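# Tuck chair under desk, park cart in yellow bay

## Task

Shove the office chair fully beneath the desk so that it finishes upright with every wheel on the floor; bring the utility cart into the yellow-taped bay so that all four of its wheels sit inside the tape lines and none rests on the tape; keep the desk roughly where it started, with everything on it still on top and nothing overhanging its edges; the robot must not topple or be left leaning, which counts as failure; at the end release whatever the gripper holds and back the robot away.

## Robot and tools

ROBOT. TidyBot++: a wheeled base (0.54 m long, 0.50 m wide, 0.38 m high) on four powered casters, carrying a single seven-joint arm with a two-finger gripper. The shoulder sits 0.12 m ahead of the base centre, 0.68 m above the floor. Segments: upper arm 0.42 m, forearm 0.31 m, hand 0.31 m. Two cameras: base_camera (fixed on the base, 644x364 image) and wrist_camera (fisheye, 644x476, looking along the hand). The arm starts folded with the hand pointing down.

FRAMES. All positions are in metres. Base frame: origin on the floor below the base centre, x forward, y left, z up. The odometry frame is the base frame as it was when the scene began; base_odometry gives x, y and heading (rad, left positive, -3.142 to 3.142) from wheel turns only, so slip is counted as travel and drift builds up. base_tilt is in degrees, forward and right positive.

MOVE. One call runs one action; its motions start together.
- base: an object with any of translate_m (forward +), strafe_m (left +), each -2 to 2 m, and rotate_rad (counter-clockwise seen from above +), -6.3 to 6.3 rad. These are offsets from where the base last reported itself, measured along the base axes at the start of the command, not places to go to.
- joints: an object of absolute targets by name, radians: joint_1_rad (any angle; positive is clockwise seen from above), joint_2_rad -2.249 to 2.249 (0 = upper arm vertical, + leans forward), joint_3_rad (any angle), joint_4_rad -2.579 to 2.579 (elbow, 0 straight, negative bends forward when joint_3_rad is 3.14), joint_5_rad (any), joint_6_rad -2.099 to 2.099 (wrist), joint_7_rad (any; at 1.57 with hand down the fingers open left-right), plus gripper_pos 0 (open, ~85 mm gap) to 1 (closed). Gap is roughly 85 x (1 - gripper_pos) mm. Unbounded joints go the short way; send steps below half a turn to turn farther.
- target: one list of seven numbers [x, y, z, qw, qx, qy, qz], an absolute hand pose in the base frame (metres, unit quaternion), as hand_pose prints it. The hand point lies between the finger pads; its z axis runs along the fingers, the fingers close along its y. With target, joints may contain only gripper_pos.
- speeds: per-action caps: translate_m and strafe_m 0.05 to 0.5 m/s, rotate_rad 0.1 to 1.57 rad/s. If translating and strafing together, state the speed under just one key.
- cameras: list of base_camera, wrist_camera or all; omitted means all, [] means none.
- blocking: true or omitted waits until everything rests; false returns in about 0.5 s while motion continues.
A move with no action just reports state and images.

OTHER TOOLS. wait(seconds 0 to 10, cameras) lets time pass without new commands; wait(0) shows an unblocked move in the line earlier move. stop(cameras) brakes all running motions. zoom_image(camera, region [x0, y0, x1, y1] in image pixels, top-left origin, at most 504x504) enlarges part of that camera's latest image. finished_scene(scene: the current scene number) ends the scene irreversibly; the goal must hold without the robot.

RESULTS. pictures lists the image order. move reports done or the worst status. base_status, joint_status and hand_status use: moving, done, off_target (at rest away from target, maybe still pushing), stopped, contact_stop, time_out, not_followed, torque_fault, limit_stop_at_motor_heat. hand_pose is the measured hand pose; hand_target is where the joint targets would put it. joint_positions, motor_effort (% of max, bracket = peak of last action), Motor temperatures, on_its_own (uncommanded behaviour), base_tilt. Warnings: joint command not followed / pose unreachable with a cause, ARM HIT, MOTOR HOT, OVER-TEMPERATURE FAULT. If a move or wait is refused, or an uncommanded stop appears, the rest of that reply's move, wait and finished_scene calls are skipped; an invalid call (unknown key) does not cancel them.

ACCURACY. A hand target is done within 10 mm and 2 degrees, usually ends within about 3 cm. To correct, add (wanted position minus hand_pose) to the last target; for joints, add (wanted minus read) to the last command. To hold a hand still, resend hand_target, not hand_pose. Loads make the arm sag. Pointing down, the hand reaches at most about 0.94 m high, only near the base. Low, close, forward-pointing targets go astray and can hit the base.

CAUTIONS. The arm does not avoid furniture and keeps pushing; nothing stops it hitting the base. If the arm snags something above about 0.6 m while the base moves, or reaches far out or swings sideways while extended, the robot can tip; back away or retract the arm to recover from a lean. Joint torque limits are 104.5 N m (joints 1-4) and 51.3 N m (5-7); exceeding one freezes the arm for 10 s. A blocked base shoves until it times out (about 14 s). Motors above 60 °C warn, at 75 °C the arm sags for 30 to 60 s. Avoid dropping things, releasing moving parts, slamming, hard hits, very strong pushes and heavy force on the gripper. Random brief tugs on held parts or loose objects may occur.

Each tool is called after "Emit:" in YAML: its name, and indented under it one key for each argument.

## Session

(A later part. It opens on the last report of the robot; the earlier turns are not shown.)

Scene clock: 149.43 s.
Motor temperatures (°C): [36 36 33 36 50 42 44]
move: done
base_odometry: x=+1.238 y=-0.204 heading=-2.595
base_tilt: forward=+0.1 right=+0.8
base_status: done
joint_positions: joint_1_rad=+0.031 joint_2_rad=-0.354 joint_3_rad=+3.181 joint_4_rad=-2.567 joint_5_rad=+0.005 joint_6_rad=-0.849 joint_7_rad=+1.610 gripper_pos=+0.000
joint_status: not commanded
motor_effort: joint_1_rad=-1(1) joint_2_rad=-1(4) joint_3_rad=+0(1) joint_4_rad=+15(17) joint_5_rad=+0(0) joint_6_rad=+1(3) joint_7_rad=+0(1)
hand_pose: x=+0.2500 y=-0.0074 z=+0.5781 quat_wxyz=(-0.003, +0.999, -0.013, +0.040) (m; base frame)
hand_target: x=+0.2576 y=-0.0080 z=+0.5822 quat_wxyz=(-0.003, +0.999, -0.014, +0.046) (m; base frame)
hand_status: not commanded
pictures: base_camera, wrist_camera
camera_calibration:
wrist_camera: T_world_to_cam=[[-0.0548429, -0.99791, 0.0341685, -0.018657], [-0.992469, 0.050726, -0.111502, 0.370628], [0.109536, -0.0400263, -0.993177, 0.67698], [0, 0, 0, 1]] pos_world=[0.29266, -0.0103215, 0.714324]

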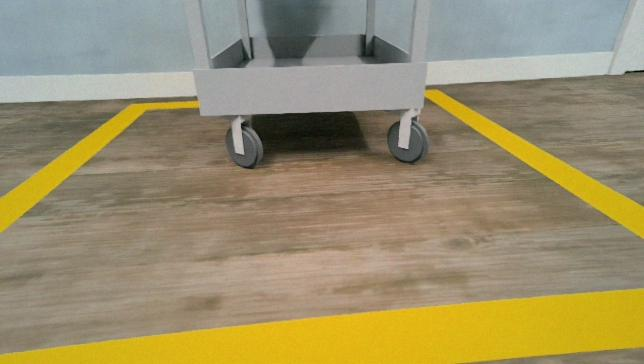

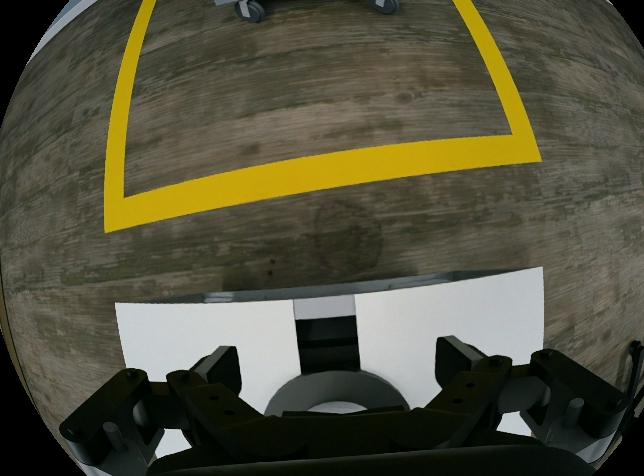

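Emit:
move:
  target: [0.5, 0.0, 0.68, 0.5, 0.5, 0.5, 0.5]

Scene clock: 168.33 s.
Motor temperatures (°C): [36 36 33 36 50 42 44]
move: time_out
base_odometry: x=+1.238 y=-0.204 heading=-2.595
base_tilt: forward=+0.1 right=+0.8
base_status: not commanded
joint_positions: joint_1_rad=-0.355 joint_2_rad=+0.907 joint_3_rad=+3.502 joint_4_rad=-2.574 joint_5_rad=-0.560 joint_6_rad=+1.195 joint_7_rad=+2.259 gripper_pos=+0.000
joint_status: not commanded
motor_effort: joint_1_rad=-1(9) joint_2_rad=-26(31) joint_3_rad=+5(7) joint_4_rad=-1(22) joint_5_rad=-3(5) joint_6_rad=+8(10) joint_7_rad=+0(1)
hand_pose: x=+0.5718 y=-0.1497 z=+0.5163 quat_wxyz=(+0.418, +0.821, +0.200, +0.335) (m; base frame)
hand_target: x=+0.5711 y=-0.1502 z=+0.5156 quat_wxyz=(+0.417, +0.822, +0.199, +0.333) (m; base frame)
hand_status: time_out (0.233 m and 55.2 deg from the pose sent, 0.270 m and 118.5 deg at the start; a joint's target at an end of its range on 300 of 300 steps)
pictures: base_camera, wrist_camera
camera_calibration:
wrist_camera: T_world_to_cam=[[0.000432194, -0.562233, 0.826979, -0.516621], [-0.674063, -0.611031, -0.415066, 0.565915], [0.738674, -0.557257, -0.379245, -0.179507], [0, 0, 0, 1]] pos_world=[0.514283, -0.0447008, 0.594049]

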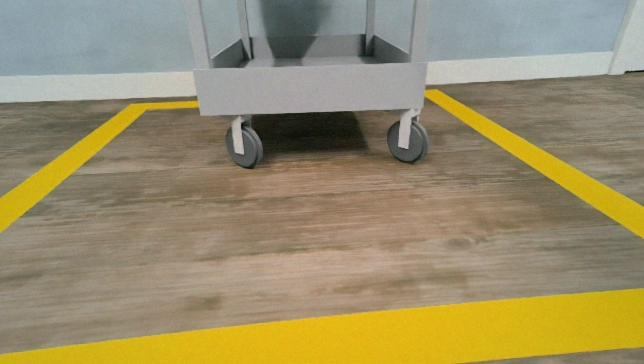

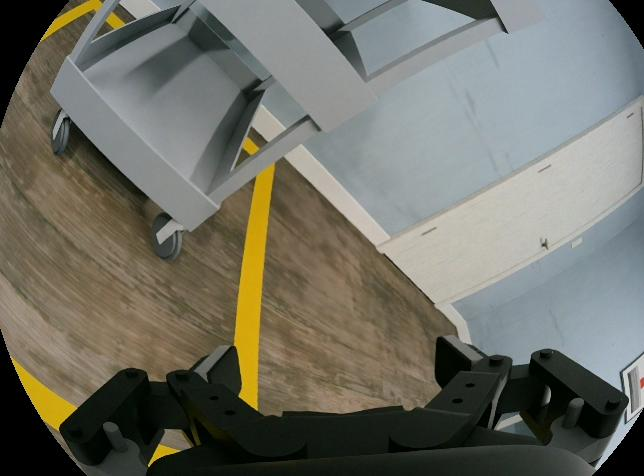

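Emit:
move:
  joints: {"joint_1_rad":0,"joint_2_rad":0.8,"joint_3_rad":3.14,"joint_4_rad":-2.57,"joint_5_rad":0,"joint_6_rad":1.77,"joint_7_rad":1.57}
  base: {"strafe_m":-0.22}

Scene clock: 176.53 s.
Motor temperatures (°C): [36 36 33 35 50 42 44]
move: done
base_odometry: x=+1.124 y=-0.016 heading=-2.596
base_tilt: forward=+0.2 right=+0.8
base_status: done
joint_positions: joint_1_rad=-0.002 joint_2_rad=+0.817 joint_3_rad=+3.162 joint_4_rad=-2.574 joint_5_rad=-0.041 joint_6_rad=+1.712 joint_7_rad=+1.627 gripper_pos=+0.000
joint_status: all done
motor_effort: joint_1_rad=-1(4) joint_2_rad=-28(29) joint_3_rad=+0(7) joint_4_rad=+1(2) joint_5_rad=+0(4) joint_6_rad=+10(10) joint_7_rad=+0(2)
hand_pose: x=+0.6575 y=-0.0182 z=+0.6314 quat_wxyz=(+0.045, +0.744, +0.010, +0.667) (m; base frame)
hand_target: x=+0.6608 y=+0.0020 z=+0.6597 quat_wxyz=(-0.001, +0.717, +0.000, +0.697) (m; base frame)
hand_status: not commanded
pictures: base_camera, wrist_camera
camera_calibration:
wrist_camera: T_world_to_cam=[[-0.0901502, -0.994091, 0.0604703, -0.00222696], [-0.0783941, -0.0534461, -0.995489, 0.736863], [0.992838, -0.094484, -0.0731127, -0.477909], [0, 0, 0, 1]] pos_world=[0.532051, -0.00798606, 0.698732]

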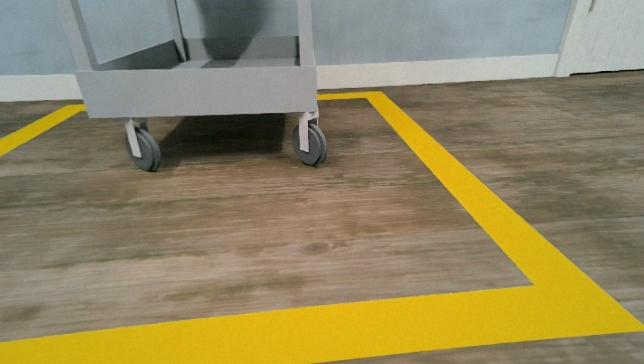

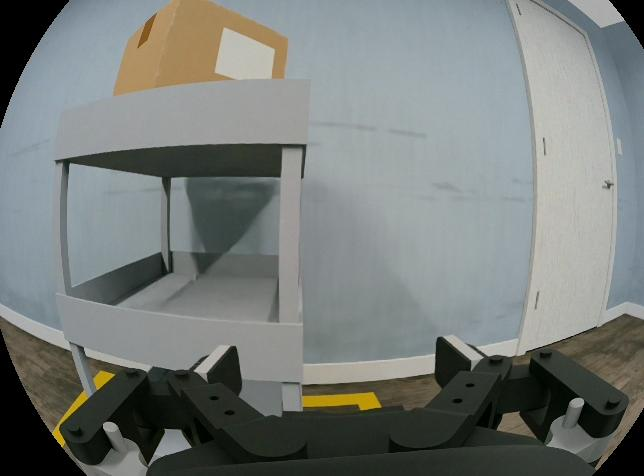

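Emit:
move:
  base: {"translate_m":0.2,"strafe_m":0.03}

Scene clock: 183.43 s.
Motor temperatures (°C): [36 36 33 35 50 42 44]
move: done
base_odometry: x=+0.968 y=-0.145 heading=-2.596
base_tilt: forward=+0.1 right=+0.8
base_status: done
joint_positions: joint_1_rad=-0.002 joint_2_rad=+0.814 joint_3_rad=+3.161 joint_4_rad=-2.573 joint_5_rad=-0.037 joint_6_rad=+1.717 joint_7_rad=+1.625 gripper_pos=+0.000
joint_status: not commanded
motor_effort: joint_1_rad=-1(2) joint_2_rad=-28(30) joint_3_rad=-1(1) joint_4_rad=+2(4) joint_5_rad=+0(0) joint_6_rad=+10(10) joint_7_rad=-1(1)
hand_pose: x=+0.6580 y=-0.0165 z=+0.6346 quat_wxyz=(+0.042, +0.741, +0.011, +0.670) (m; base frame)
hand_target: x=+0.6608 y=+0.0020 z=+0.6597 quat_wxyz=(-0.001, +0.717, +0.000, +0.697) (m; base frame)
hand_status: not commanded
pictures: base_camera, wrist_camera
camera_calibration:
wrist_camera: T_world_to_cam=[[-0.0862251, -0.994678, 0.0564009, -0.000700407], [-0.0700848, -0.0504156, -0.996266, 0.73517], [0.993808, -0.089856, -0.0653647, -0.483446], [0, 0, 0, 1]] pos_world=[0.531916, -0.00707321, 0.700864]

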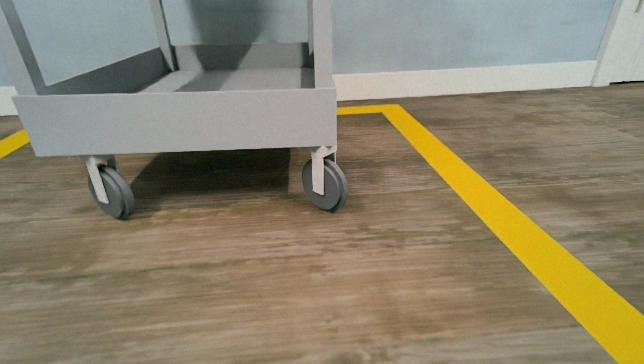

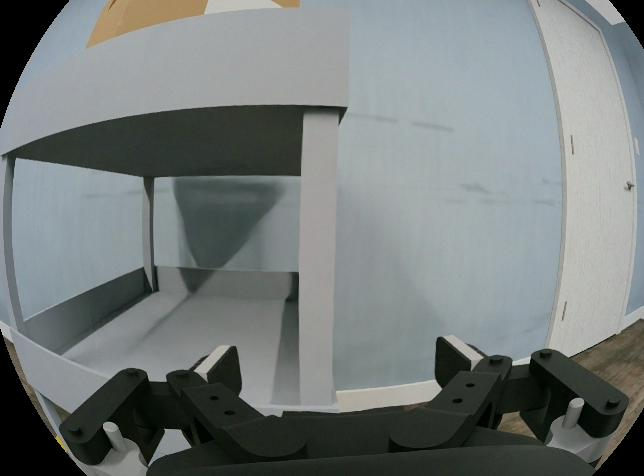

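Emit:
move:
  base: {"translate_m":0.12,"strafe_m":0.0}
  speeds: {"translate_m":0.15}

Scene clock: 186.97 s.
Motor temperatures (°C): [36 36 33 35 50 42 44]
move: done
base_odometry: x=+0.866 y=-0.208 heading=-2.596
base_tilt: forward=+0.2 right=+0.8
base_status: done
joint_positions: joint_1_rad=-0.002 joint_2_rad=+0.813 joint_3_rad=+3.161 joint_4_rad=-2.573 joint_5_rad=-0.037 joint_6_rad=+1.717 joint_7_rad=+1.625 gripper_pos=+0.000
joint_status: not commanded
motor_effort: joint_1_rad=+0(3) joint_2_rad=-28(30) joint_3_rad=+0(1) joint_4_rad=+2(3) joint_5_rad=+0(1) joint_6_rad=+10(10) joint_7_rad=-1(1)
hand_pose: x=+0.6581 y=-0.0164 z=+0.6354 quat_wxyz=(+0.042, +0.741, +0.011, +0.670) (m; base frame)
hand_target: x=+0.6608 y=+0.0020 z=+0.6597 quat_wxyz=(-0.001, +0.717, +0.000, +0.697) (m; base frame)
hand_status: not commanded
pictures: base_camera, wrist_camera
camera_calibration:
wrist_camera: T_world_to_cam=[[-0.0861051, -0.994711, 0.0560013, -0.000478947], [-0.0683244, -0.0501821, -0.9964, 0.734924], [0.99394, -0.0896215, -0.0636421, -0.484638], [0, 0, 0, 1]] pos_world=[0.531873, -0.00703034, 0.701462]

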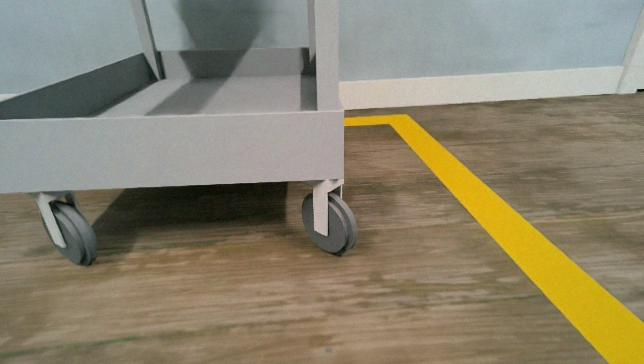

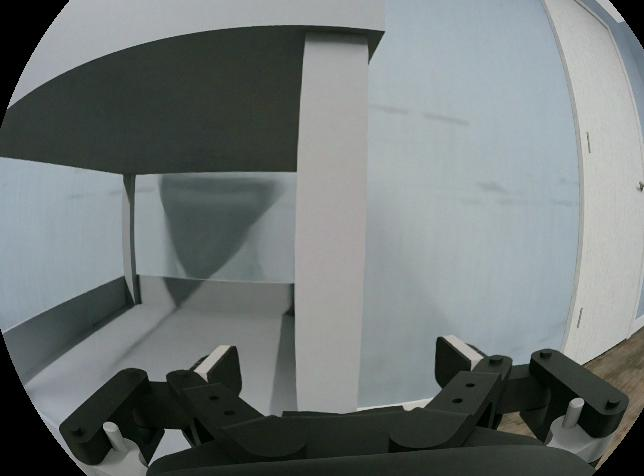

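Emit:
move:
  base: {"translate_m":0.055}
  speeds: {"translate_m":0.1}

Emit:
move:
  joints: {"gripper_pos":0.8}

Emit:
move:
  base: {"translate_m":-0.23}
  speeds: {"translate_m":0.1}

Emit:
move:
  joints: {"gripper_pos":0}

Emit:
move:
  base: {"translate_m":-0.4}

Scene clock: 192.90 s.
Motor temperatures (°C): [36 36 33 35 50 42 44]
move: done
base_odometry: x=+0.819 y=-0.236 heading=-2.595
base_tilt: forward=+0.1 right=+0.8
base_status: done
joint_positions: joint_1_rad=-0.001 joint_2_rad=+0.812 joint_3_rad=+3.159 joint_4_rad=-2.576 joint_5_rad=-0.034 joint_6_rad=+1.718 joint_7_rad=+1.625 gripper_pos=+0.000
joint_status: not commanded
motor_effort: joint_1_rad=-1(3) joint_2_rad=-28(30) joint_3_rad=-1(3) joint_4_rad=+2(9) joint_5_rad=+0(2) joint_6_rad=+10(11) joint_7_rad=+0(1)
hand_pose: x=+0.6572 y=-0.0154 z=+0.6356 quat_wxyz=(+0.040, +0.741, +0.011, +0.670) (m; base frame)
hand_target: x=+0.6608 y=+0.0020 z=+0.6597 quat_wxyz=(-0.001, +0.717, +0.000, +0.697) (m; base frame)
hand_status: not commanded
pictures: base_camera, wrist_camera
camera_calibration:
wrist_camera: T_world_to_cam=[[-0.0832577, -0.995077, 0.0537555, -0.0000184916], [-0.0688282, -0.0480719, -0.99647, 0.735523], [0.994148, -0.0866636, -0.0644871, -0.483246], [0, 0, 0, 1]] pos_world=[0.531041, -0.00654027, 0.701764]

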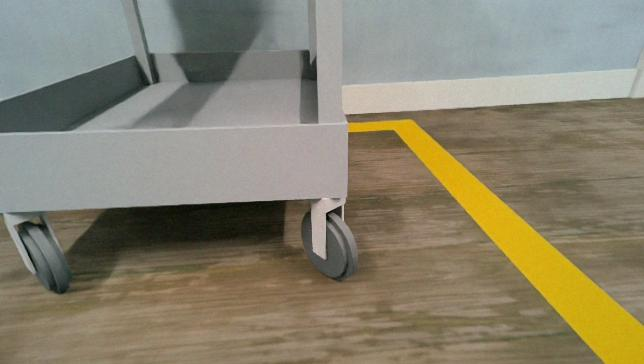

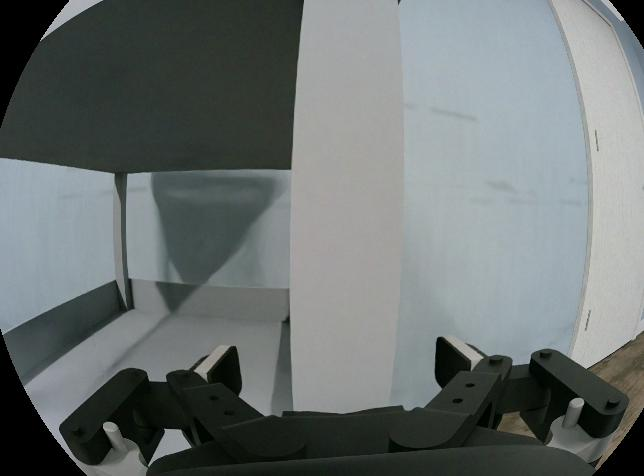

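Scene clock: 194.07 s.
Motor temperatures (°C): [36 36 33 35 50 42 44]
move: off_target
base_odometry: x=+0.819 y=-0.236 heading=-2.595
base_tilt: forward=+0.2 right=+0.8
base_status: not commanded
joint_positions: joint_1_rad=+0.002 joint_2_rad=+0.812 joint_3_rad=+3.153 joint_4_rad=-2.576 joint_5_rad=-0.032 joint_6_rad=+1.719 joint_7_rad=+1.593 gripper_pos=+0.661
joint_status: gripper_pos off_target (ended at +0.661, target +0.800)
motor_effort: joint_1_rad=-2(5) joint_2_rad=-30(31) joint_3_rad=-2(5) joint_4_rad=+2(3) joint_5_rad=+2(4) joint_6_rad=+11(12) joint_7_rad=-1(15)
hand_pose: x=+0.6572 y=-0.0144 z=+0.6357 quat_wxyz=(+0.027, +0.741, -0.002, +0.671) (m; base frame)
hand_target: x=+0.6608 y=+0.0020 z=+0.6597 quat_wxyz=(-0.001, +0.717, +0.000, +0.697) (m; base frame)
hand_status: not commanded
pictures: base_camera, wrist_camera
camera_calibration:
wrist_camera: T_world_to_cam=[[-0.084304, -0.996281, 0.017779, 0.0245183], [-0.067058, -0.0121295, -0.997675, 0.735815], [0.994181, -0.0853002, -0.0657861, -0.482322], [0, 0, 0, 1]] pos_world=[0.530925, -0.00779003, 0.701939]

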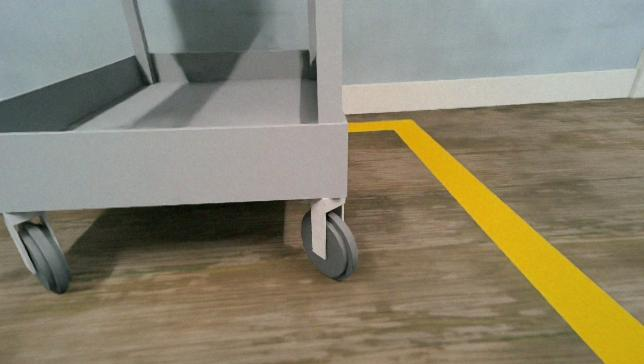

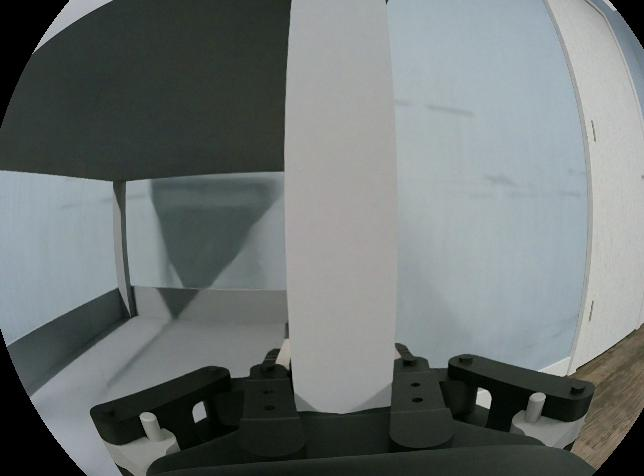

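Scene clock: 196.93 s.
Motor temperatures (°C): [36 36 33 35 50 42 44]
move: done
base_odometry: x=+1.015 y=-0.117 heading=-2.594
base_tilt: forward=+0.2 right=+0.8
base_status: done
joint_positions: joint_1_rad=-0.007 joint_2_rad=+0.816 joint_3_rad=+3.153 joint_4_rad=-2.573 joint_5_rad=-0.022 joint_6_rad=+1.723 joint_7_rad=+1.593 gripper_pos=+0.661
joint_status: not commanded
motor_effort: joint_1_rad=+2(3) joint_2_rad=-32(36) joint_3_rad=+0(3) joint_4_rad=+3(6) joint_5_rad=+0(3) joint_6_rad=+13(17) joint_7_rad=-4(4)
hand_pose: x=+0.6584 y=-0.0065 z=+0.6358 quat_wxyz=(+0.020, +0.740, +0.004, +0.673) (m; base frame)
hand_target: x=+0.6608 y=+0.0020 z=+0.6597 quat_wxyz=(-0.001, +0.717, +0.000, +0.697) (m; base frame)
hand_status: not commanded
pictures: base_camera, wrist_camera
camera_calibration:
wrist_camera: T_world_to_cam=[[-0.0656267, -0.997728, 0.0152244, 0.0218581], [-0.0630335, -0.0110817, -0.99795, 0.733572], [0.995851, -0.0664518, -0.062163, -0.486156], [0, 0, 0, 1]] pos_world=[0.531813, -0.00236827, 0.701514]

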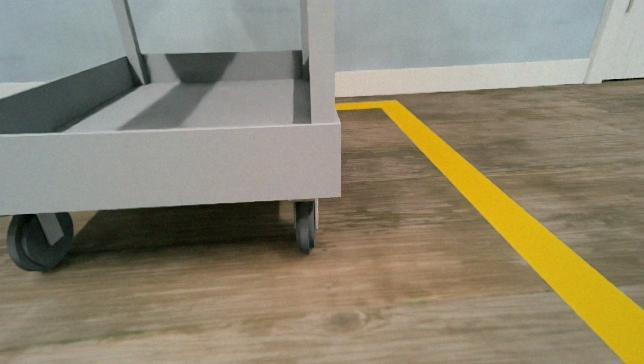

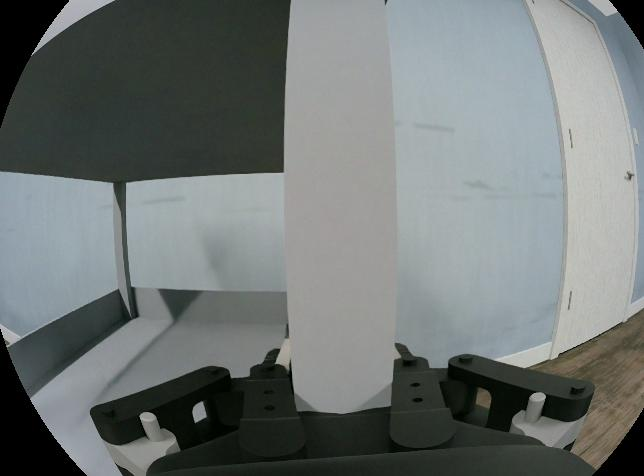

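Scene clock: 197.93 s.
Motor temperatures (°C): [36 36 33 35 50 42 44]
move: done
base_odometry: x=+1.015 y=-0.117 heading=-2.594
base_tilt: forward=+0.1 right=+0.8
base_status: not commanded
joint_positions: joint_1_rad=-0.006 joint_2_rad=+0.813 joint_3_rad=+3.153 joint_4_rad=-2.573 joint_5_rad=-0.022 joint_6_rad=+1.726 joint_7_rad=+1.593 gripper_pos=+0.000
joint_status: all done
motor_effort: joint_1_rad=-1(2) joint_2_rad=-29(32) joint_3_rad=-1(1) joint_4_rad=+3(3) joint_5_rad=+0(1) joint_6_rad=+10(13) joint_7_rad=+1(3)
hand_pose: x=+0.6587 y=-0.0068 z=+0.6383 quat_wxyz=(+0.020, +0.738, +0.004, +0.675) (m; base frame)
hand_target: x=+0.6608 y=+0.0020 z=+0.6597 quat_wxyz=(-0.001, +0.717, +0.000, +0.697) (m; base frame)
hand_status: not commanded
pictures: base_camera, wrist_camera
camera_calibration:
wrist_camera: T_world_to_cam=[[-0.0664138, -0.997687, 0.014518, 0.0224341], [-0.0572208, -0.0107179, -0.998304, 0.732503], [0.99615, -0.0671319, -0.0563766, -0.49013], [0, 0, 0, 1]] pos_world=[0.531648, -0.00267032, 0.703303]

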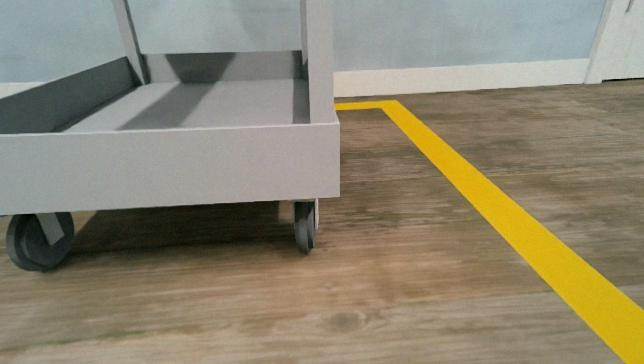

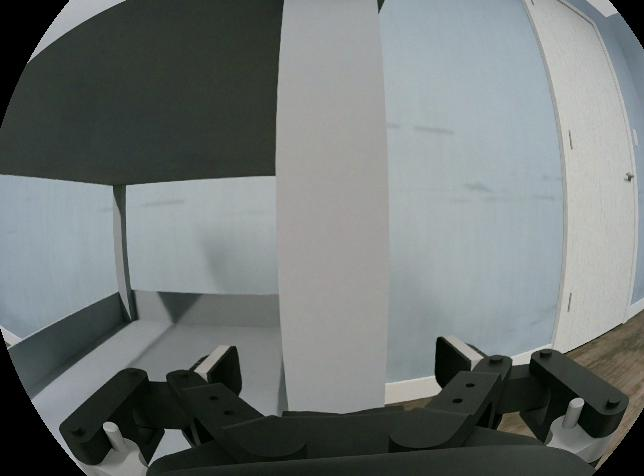

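Scene clock: 199.97 s.
Motor temperatures (°C): [36 36 33 35 50 42 44]
move: done
base_odometry: x=+1.357 y=+0.091 heading=-2.594
base_tilt: forward=+0.2 right=+0.8
base_status: done
joint_positions: joint_1_rad=-0.006 joint_2_rad=+0.811 joint_3_rad=+3.153 joint_4_rad=-2.573 joint_5_rad=-0.022 joint_6_rad=+1.726 joint_7_rad=+1.593 gripper_pos=+0.000
joint_status: not commanded
motor_effort: joint_1_rad=-1(1) joint_2_rad=-28(29) joint_3_rad=+0(1) joint_4_rad=+2(4) joint_5_rad=+0(0) joint_6_rad=+10(10) joint_7_rad=+0(1)
hand_pose: x=+0.6587 y=-0.0068 z=+0.6394 quat_wxyz=(+0.020, +0.737, +0.004, +0.675) (m; base frame)
hand_target: x=+0.6608 y=+0.0020 z=+0.6597 quat_wxyz=(-0.001, +0.717, +0.000, +0.697) (m; base frame)
hand_status: not commanded
pictures: base_camera, wrist_camera
camera_calibration:
wrist_camera: T_world_to_cam=[[-0.0664423, -0.997687, 0.0143726, 0.0225365], [-0.0551943, -0.0107074, -0.998418, 0.732326], [0.996263, -0.0671305, -0.0543552, -0.491522], [0, 0, 0, 1]] pos_world=[0.531602, -0.00267038, 0.704127]

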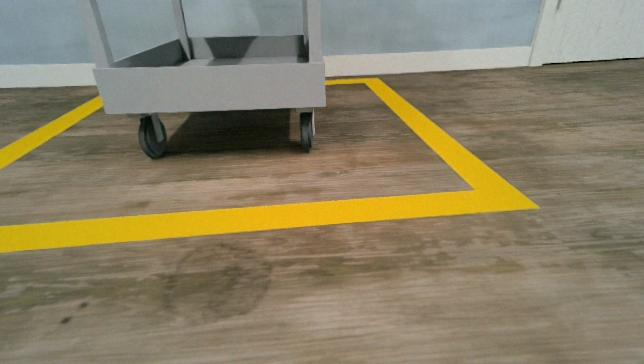

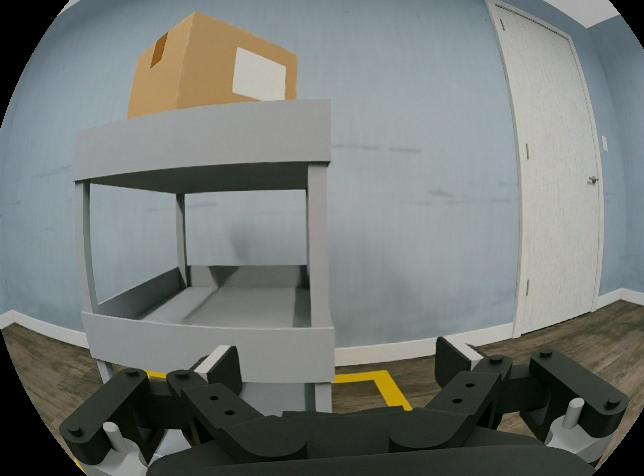

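Emit:
move:
  joints: {"joint_1_rad":0,"joint_2_rad":-0.34,"joint_4_rad":-2.3,"joint_6_rad":0.1}

Emit:
move:
  base: {"rotate_rad":-1.35}

Scene clock: 208.53 s.
Motor temperatures (°C): [36 37 33 35 50 42 44]
move: done
base_odometry: x=+1.357 y=+0.091 heading=-2.594
base_tilt: forward=+0.1 right=+0.8
base_status: not commanded
joint_positions: joint_1_rad=-0.006 joint_2_rad=-0.326 joint_3_rad=+3.153 joint_4_rad=-2.335 joint_5_rad=-0.022 joint_6_rad=+0.148 joint_7_rad=+1.593 gripper_pos=+0.000
joint_status: all done
motor_effort: joint_1_rad=+0(2) joint_2_rad=-8(30) joint_3_rad=+0(1) joint_4_rad=+21(21) joint_5_rad=+0(1) joint_6_rad=+9(11) joint_7_rad=+0(1)
hand_pose: x=+0.5673 y=-0.0024 z=+0.8578 quat_wxyz=(+0.001, +0.802, -0.004, +0.597) (m; base frame)
hand_target: x=+0.5679 y=+0.0021 z=+0.8704 quat_wxyz=(+0.000, +0.802, +0.000, +0.598) (m; base frame)
hand_status: not commanded
pictures: base_camera, wrist_camera
camera_calibration:
wrist_camera: T_world_to_cam=[[-0.0561189, -0.99832, -0.0144196, 0.0365619], [-0.255584, 0.0283254, -0.966372, 1.03169], [0.965157, -0.0505463, -0.256745, -0.196964], [0, 0, 0, 1]] pos_world=[0.455835, -0.00267812, 0.946949]

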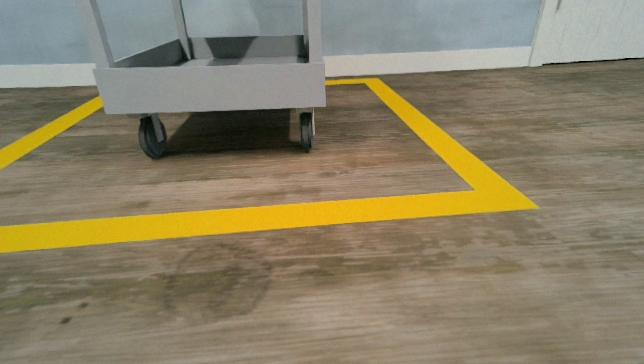

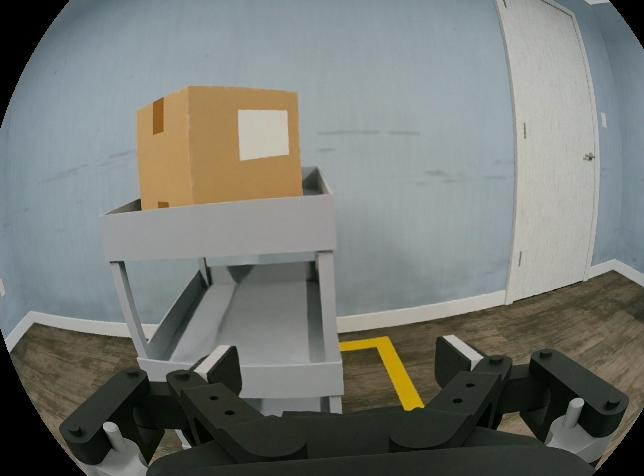

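Scene clock: 210.70 s.
Motor temperatures (°C): [36 37 33 35 50 42 44]
move: done
base_odometry: x=+1.357 y=+0.091 heading=+2.340
base_tilt: forward=+0.2 right=+0.8
base_status: done
joint_positions: joint_1_rad=-0.002 joint_2_rad=-0.326 joint_3_rad=+3.151 joint_4_rad=-2.331 joint_5_rad=-0.022 joint_6_rad=+0.146 joint_7_rad=+1.593 gripper_pos=+0.000
joint_status: not commanded
motor_effort: joint_1_rad=-1(2) joint_2_rad=-8(10) joint_3_rad=+0(2) joint_4_rad=+21(21) joint_5_rad=+0(0) joint_6_rad=+9(10) joint_7_rad=+0(1)
hand_pose: x=+0.5679 y=-0.0034 z=+0.8593 quat_wxyz=(+0.002, +0.802, -0.005, +0.598) (m; base frame)
hand_target: x=+0.5679 y=+0.0021 z=+0.8704 quat_wxyz=(+0.000, +0.802, +0.000, +0.598) (m; base frame)
hand_status: not commanded
pictures: base_camera, wrist_camera
camera_calibration:
wrist_camera: T_world_to_cam=[[-0.058572, -0.998184, -0.0140433, 0.0366514], [-0.253963, 0.0285039, -0.966794, 1.0328], [0.965439, -0.0530606, -0.255172, -0.198735], [0, 0, 0, 1]] pos_world=[0.456306, -0.00339893, 0.948308]

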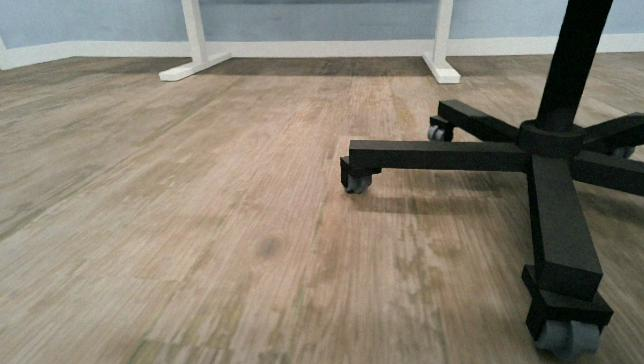

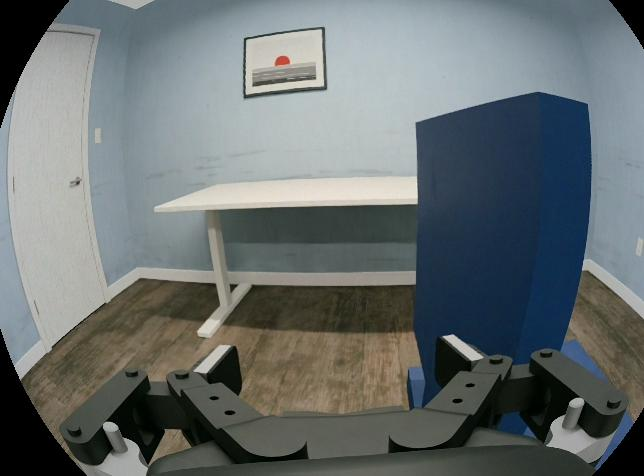

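Emit:
move:
  base: {"strafe_m":-0.2}
  joints: {"joint_2_rad":-0.34,"joint_4_rad":-2.5,"joint_6_rad":0.55}

Scene clock: 232.23 s.
Motor temperatures (°C): [36 36 33 36 50 42 44]
move: done
base_odometry: x=+1.501 y=+0.230 heading=+2.339
base_tilt: forward=+0.2 right=+0.8
base_status: done
joint_positions: joint_1_rad=-0.002 joint_2_rad=-0.326 joint_3_rad=+3.149 joint_4_rad=-2.485 joint_5_rad=-0.022 joint_6_rad=+0.492 joint_7_rad=+1.593 gripper_pos=+0.000
joint_status: all done
motor_effort: joint_1_rad=-1(2) joint_2_rad=-8(9) joint_3_rad=+0(3) joint_4_rad=+20(22) joint_5_rad=+0(1) joint_6_rad=+10(11) joint_7_rad=+0(1)
hand_pose: x=+0.5557 y=-0.0049 z=+0.8758 quat_wxyz=(+0.006, +0.741, -0.006, +0.672) (m; base frame)
hand_target: x=+0.5511 y=+0.0021 z=+0.8916 quat_wxyz=(-0.001, +0.721, +0.000, +0.693) (m; base frame)
hand_status: not commanded
pictures: base_camera, wrist_camera
camera_calibration:
wrist_camera: T_world_to_cam=[[-0.0610901, -0.997935, -0.0198368, 0.0411905], [-0.0647158, 0.0237922, -0.99762, 0.967439], [0.996032, -0.0596609, -0.0660356, -0.365452], [0, 0, 0, 1]] pos_world=[0.429127, -0.0037152, 0.94182]

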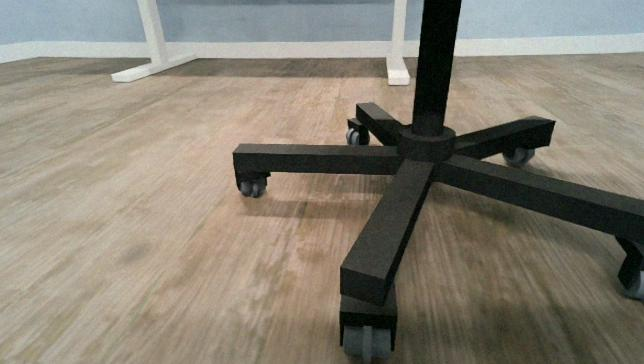

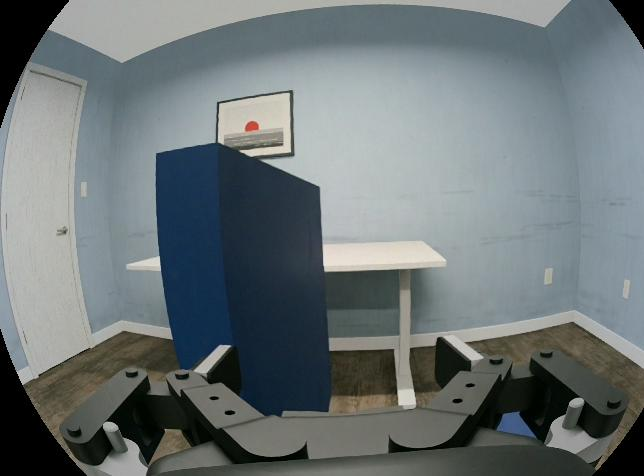

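Emit:
move:
  base: {"strafe_m":0.08}

Emit:
move:
  base: {"translate_m":0.06}
  speeds: {"translate_m":0.15}

Scene clock: 237.27 s.
Motor temperatures (°C): [36 36 33 36 50 42 44]
move: done
base_odometry: x=+1.443 y=+0.175 heading=+2.339
base_tilt: forward=+0.2 right=+0.8
base_status: done
joint_positions: joint_1_rad=-0.002 joint_2_rad=-0.326 joint_3_rad=+3.146 joint_4_rad=-2.485 joint_5_rad=-0.022 joint_6_rad=+0.494 joint_7_rad=+1.593 gripper_pos=+0.000
joint_status: not commanded
motor_effort: joint_1_rad=-1(2) joint_2_rad=-7(8) joint_3_rad=+0(2) joint_4_rad=+20(20) joint_5_rad=+0(1) joint_6_rad=+9(10) joint_7_rad=+0(1)
hand_pose: x=+0.5557 y=-0.0032 z=+0.8764 quat_wxyz=(+0.005, +0.740, -0.004, +0.673) (m; base frame)
hand_target: x=+0.5511 y=+0.0021 z=+0.8916 quat_wxyz=(-0.001, +0.721, +0.000, +0.693) (m; base frame)
hand_status: not commanded
pictures: base_camera, wrist_camera
camera_calibration:
wrist_camera: T_world_to_cam=[[-0.0577537, -0.998155, -0.0187566, 0.0400608], [-0.0625435, 0.0223686, -0.997792, 0.967029], [0.99637, -0.0564531, -0.06372, -0.367555], [0, 0, 0, 1]] pos_world=[0.429016, -0.00239379, 0.942224]

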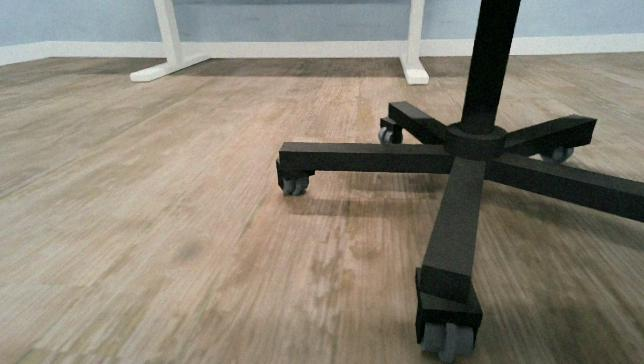

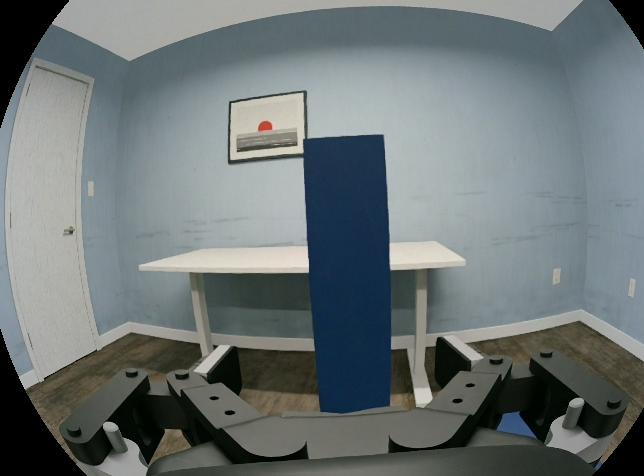

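Scene clock: 238.27 s.
Motor temperatures (°C): [36 36 33 36 50 42 44]
move: done
base_odometry: x=+1.402 y=+0.218 heading=+2.339
base_tilt: forward=+0.2 right=+0.8
base_status: done
joint_positions: joint_1_rad=-0.002 joint_2_rad=-0.333 joint_3_rad=+3.146 joint_4_rad=-2.487 joint_5_rad=-0.022 joint_6_rad=+0.495 joint_7_rad=+1.593 gripper_pos=+0.000
joint_status: not commanded
motor_effort: joint_1_rad=-1(1) joint_2_rad=-7(10) joint_3_rad=+0(1) joint_4_rad=+20(21) joint_5_rad=+0(1) joint_6_rad=+10(10) joint_7_rad=+1(1)
hand_pose: x=+0.5539 y=-0.0032 z=+0.8790 quat_wxyz=(+0.005, +0.738, -0.004, +0.675) (m; base frame)
hand_target: x=+0.5511 y=+0.0021 z=+0.8916 quat_wxyz=(-0.001, +0.721, +0.000, +0.693) (m; base frame)
hand_status: not commanded
pictures: base_camera, wrist_camera
camera_calibration:
wrist_camera: T_world_to_cam=[[-0.0576488, -0.998153, -0.0191431, 0.0402762], [-0.0558122, 0.0223672, -0.998191, 0.966043], [0.996776, -0.056476, -0.0569986, -0.371716], [0, 0, 0, 1]] pos_world=[0.426757, -0.00239894, 0.943878]

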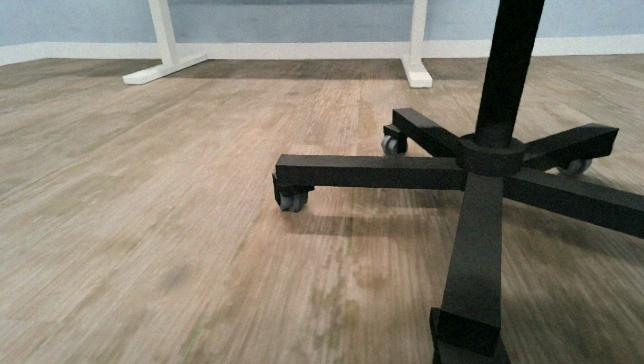

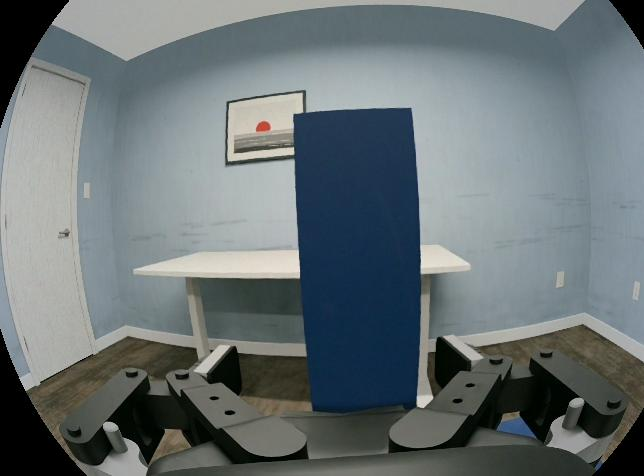

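Emit:
move:
  base: {"translate_m":0.04,"strafe_m":-0.012}
  speeds: {"translate_m":0.1}

Emit:
move:
  joints: {"gripper_pos":0.65}

Scene clock: 245.30 s.
Motor temperatures (°C): [36 36 33 36 50 42 44]
move: done
base_odometry: x=+1.382 y=+0.255 heading=+2.339
base_tilt: forward=+0.1 right=+0.8
base_status: done
joint_positions: joint_1_rad=-0.002 joint_2_rad=-0.337 joint_3_rad=+3.145 joint_4_rad=-2.490 joint_5_rad=-0.022 joint_6_rad=+0.497 joint_7_rad=+1.593 gripper_pos=+0.000
joint_status: not commanded
motor_effort: joint_1_rad=-1(1) joint_2_rad=-7(9) joint_3_rad=+0(2) joint_4_rad=+20(22) joint_5_rad=+0(1) joint_6_rad=+9(10) joint_7_rad=+0(1)
hand_pose: x=+0.5527 y=-0.0029 z=+0.8794 quat_wxyz=(+0.005, +0.737, -0.004, +0.676) (m; base frame)
hand_target: x=+0.5511 y=+0.0021 z=+0.8916 quat_wxyz=(-0.001, +0.721, +0.000, +0.693) (m; base frame)
hand_status: not commanded
pictures: base_camera, wrist_camera
camera_calibration:
wrist_camera: T_world_to_cam=[[-0.0569316, -0.998197, -0.0190008, 0.0399947], [-0.0534909, 0.0220541, -0.998325, 0.965269], [0.996944, -0.0558199, -0.05465, -0.372609], [0, 0, 0, 1]] pos_world=[0.42538, -0.00216453, 0.944049]

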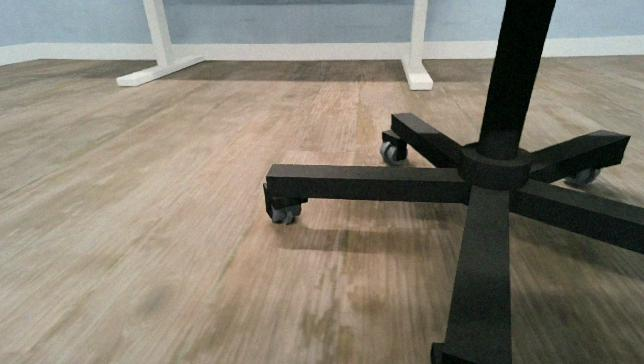

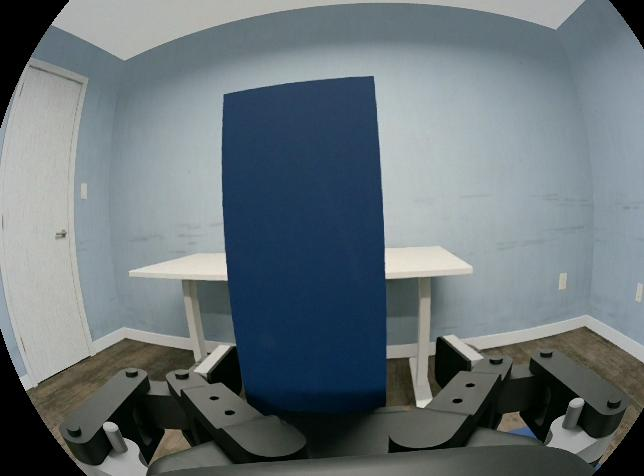

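Scene clock: 246.30 s.
Motor temperatures (°C): [36 36 33 36 50 42 44]
move: off_target
base_odometry: x=+1.383 y=+0.255 heading=+2.339
base_tilt: forward=+0.1 right=+0.8
base_status: not commanded
joint_positions: joint_1_rad=+0.016 joint_2_rad=-0.362 joint_3_rad=+3.145 joint_4_rad=-2.511 joint_5_rad=-0.019 joint_6_rad=+0.503 joint_7_rad=+1.593 gripper_pos=+0.507
joint_status: gripper_pos off_target (ended at +0.507, target +0.650)
motor_effort: joint_1_rad=-3(9) joint_2_rad=-2(7) joint_3_rad=-2(5) joint_4_rad=+22(26) joint_5_rad=+2(5) joint_6_rad=+9(11) joint_7_rad=+0(4)
hand_pose: x=+0.5436 y=-0.0096 z=+0.8798 quat_wxyz=(+0.011, +0.733, -0.008, +0.680) (m; base frame)
hand_target: x=+0.5511 y=+0.0021 z=+0.8916 quat_wxyz=(-0.001, +0.721, +0.000, +0.693) (m; base frame)
hand_status: not commanded
pictures: base_camera, wrist_camera
camera_calibration:
wrist_camera: T_world_to_cam=[[-0.0718464, -0.997281, -0.0163677, 0.0386409], [-0.0435097, 0.0195282, -0.998862, 0.960309], [0.996466, -0.0710525, -0.0447945, -0.37251], [0, 0, 0, 1]] pos_world=[0.415752, -0.00668503, 0.943162]

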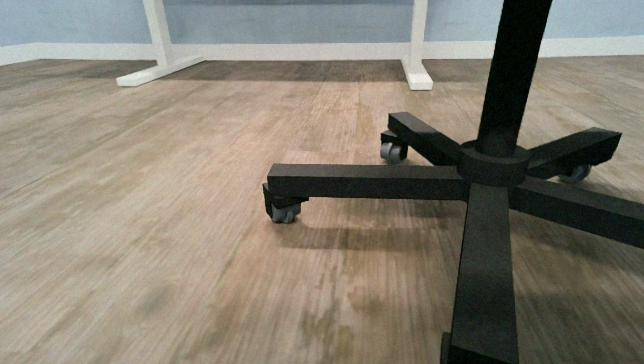

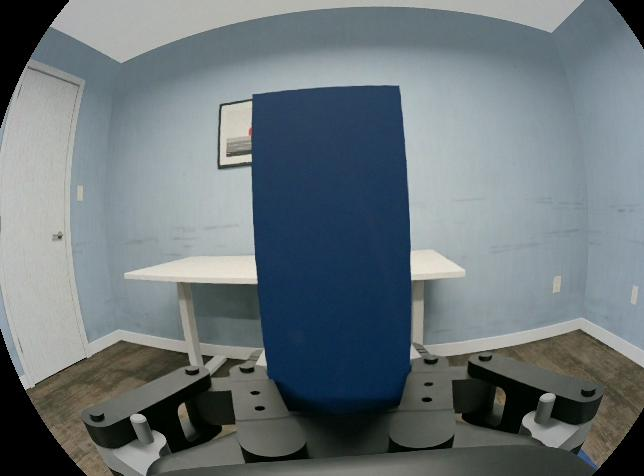

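Emit:
move:
  base: {"translate_m":-0.048,"strafe_m":-0.442,"rotate_rad":0.524}
  speeds: {"strafe_m":0.15,"rotate_rad":0.18}

Emit:
move:
  base: {"translate_m":-0.048,"strafe_m":-0.442,"rotate_rad":0.524}
  speeds: {"strafe_m":0.15,"rotate_rad":0.18}

Scene clock: 253.43 s.
Motor temperatures (°C): [36 36 33 36 50 42 44]
move: done
base_odometry: x=+1.734 y=+0.528 heading=+2.863
base_tilt: forward=+0.2 right=+0.8
base_status: done
joint_positions: joint_1_rad=-0.004 joint_2_rad=-0.333 joint_3_rad=+3.146 joint_4_rad=-2.495 joint_5_rad=-0.017 joint_6_rad=+0.512 joint_7_rad=+1.592 gripper_pos=+0.531
joint_status: not commanded
motor_effort: joint_1_rad=+0(6) joint_2_rad=-9(12) joint_3_rad=+0(6) joint_4_rad=+17(25) joint_5_rad=+0(4) joint_6_rad=+9(12) joint_7_rad=+2(3)
hand_pose: x=+0.5528 y=-0.0018 z=+0.8797 quat_wxyz=(+0.005, +0.735, -0.001, +0.679) (m; base frame)
hand_target: x=+0.5511 y=+0.0021 z=+0.8916 quat_wxyz=(-0.001, +0.721, +0.000, +0.693) (m; base frame)
hand_status: not commanded
pictures: base_camera, wrist_camera
camera_calibration:
wrist_camera: T_world_to_cam=[[-0.0531267, -0.998465, -0.0156532, 0.0360892], [-0.0470175, 0.0181591, -0.998729, 0.962283], [0.99748, -0.0523232, -0.0479101, -0.378917], [0, 0, 0, 1]] pos_world=[0.425124, -0.00126655, 0.943471]

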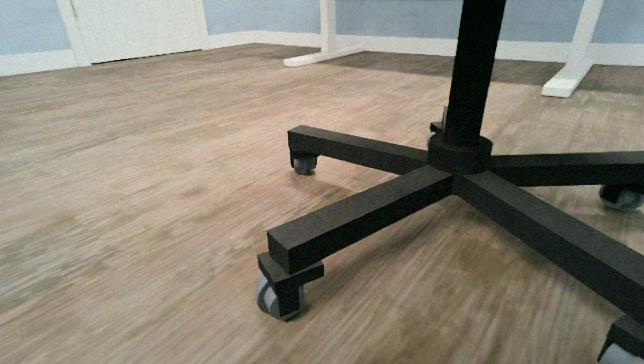

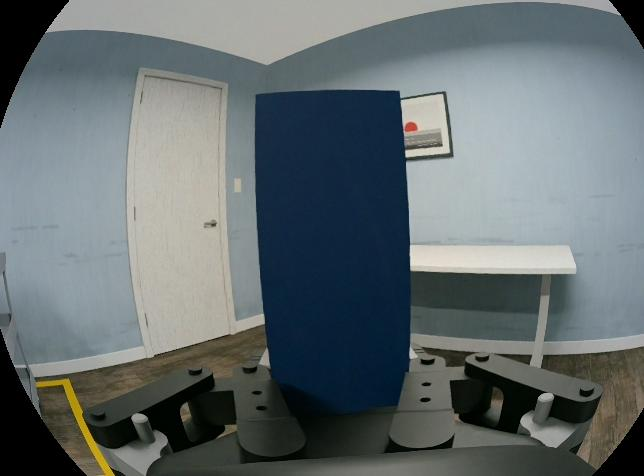

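Scene clock: 257.03 s.
Motor temperatures (°C): [36 36 33 36 50 42 44]
move: done
base_odometry: x=+1.901 y=+0.939 heading=-2.895
base_tilt: forward=+0.2 right=+0.8
base_status: done
joint_positions: joint_1_rad=-0.028 joint_2_rad=-0.331 joint_3_rad=+3.126 joint_4_rad=-2.494 joint_5_rad=-0.013 joint_6_rad=+0.514 joint_7_rad=+1.591 gripper_pos=+0.551
joint_status: not commanded
motor_effort: joint_1_rad=+5(7) joint_2_rad=-11(13) joint_3_rad=+5(7) joint_4_rad=+16(23) joint_5_rad=-1(4) joint_6_rad=+9(11) joint_7_rad=+4(5)
hand_pose: x=+0.5529 y=+0.0191 z=+0.8797 quat_wxyz=(-0.007, +0.734, +0.019, +0.679) (m; base frame)
hand_target: x=+0.5511 y=+0.0021 z=+0.8916 quat_wxyz=(-0.001, +0.721, +0.000, +0.693) (m; base frame)
hand_status: not commanded
pictures: base_camera, wrist_camera
camera_calibration:
wrist_camera: T_world_to_cam=[[-0.00741955, -0.999946, -0.0072702, 0.0243252], [-0.0471624, 0.00761223, -0.998858, 0.962281], [0.99886, -0.0070682, -0.0472164, -0.380168], [0, 0, 0, 1]] pos_world=[0.425299, 0.0143117, 0.943409]

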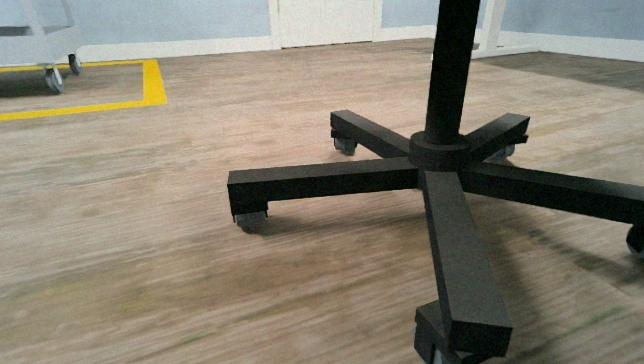

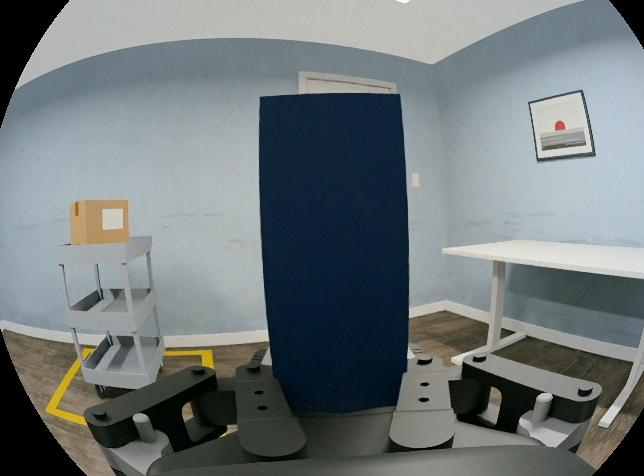

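Emit:
move:
  base: {"translate_m":-0.03,"strafe_m":-0.45,"rotate_rad":0.52}
  speeds: {"strafe_m":0.15,"rotate_rad":0.18}

Scene clock: 263.90 s.
Motor temperatures (°C): [36 36 33 36 50 42 44]
move: done
base_odometry: x=+1.821 y=+1.383 heading=-2.374
base_tilt: forward=+0.1 right=+0.8
base_status: done
joint_positions: joint_1_rad=-0.040 joint_2_rad=-0.329 joint_3_rad=+3.114 joint_4_rad=-2.494 joint_5_rad=-0.009 joint_6_rad=+0.517 joint_7_rad=+1.587 gripper_pos=+0.557
joint_status: not commanded
motor_effort: joint_1_rad=+7(9) joint_2_rad=-10(13) joint_3_rad=+7(8) joint_4_rad=+17(24) joint_5_rad=-1(3) joint_6_rad=+8(11) joint_7_rad=+4(6)
hand_pose: x=+0.5526 y=+0.0306 z=+0.8798 quat_wxyz=(-0.015, +0.733, +0.029, +0.679) (m; base frame)
hand_target: x=+0.5511 y=+0.0021 z=+0.8916 quat_wxyz=(-0.001, +0.721, +0.000, +0.693) (m; base frame)
hand_status: not commanded
pictures: base_camera, wrist_camera
camera_calibration:
wrist_camera: T_world_to_cam=[[0.0180185, -0.999832, -0.0033286, 0.0183019], [-0.045748, 0.00250122, -0.99895, 0.96177], [0.99879, 0.0181518, -0.0456952, -0.381789], [0, 0, 0, 1]] pos_world=[0.424997, 0.0228234, 0.943375]

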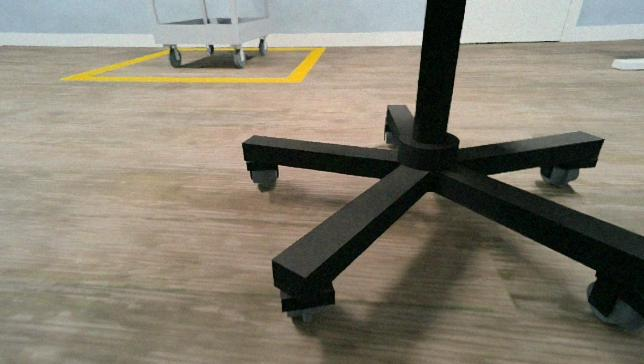

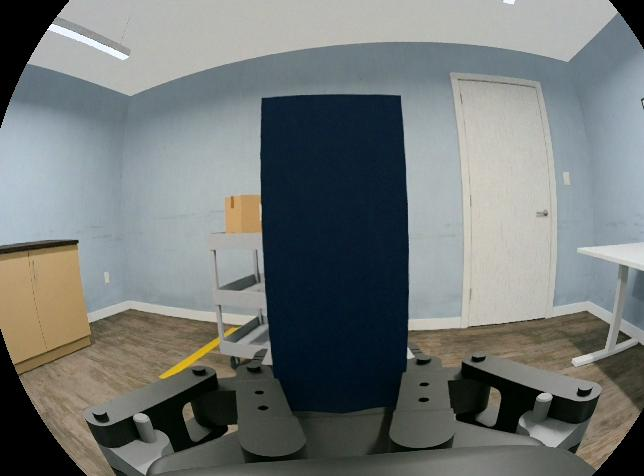

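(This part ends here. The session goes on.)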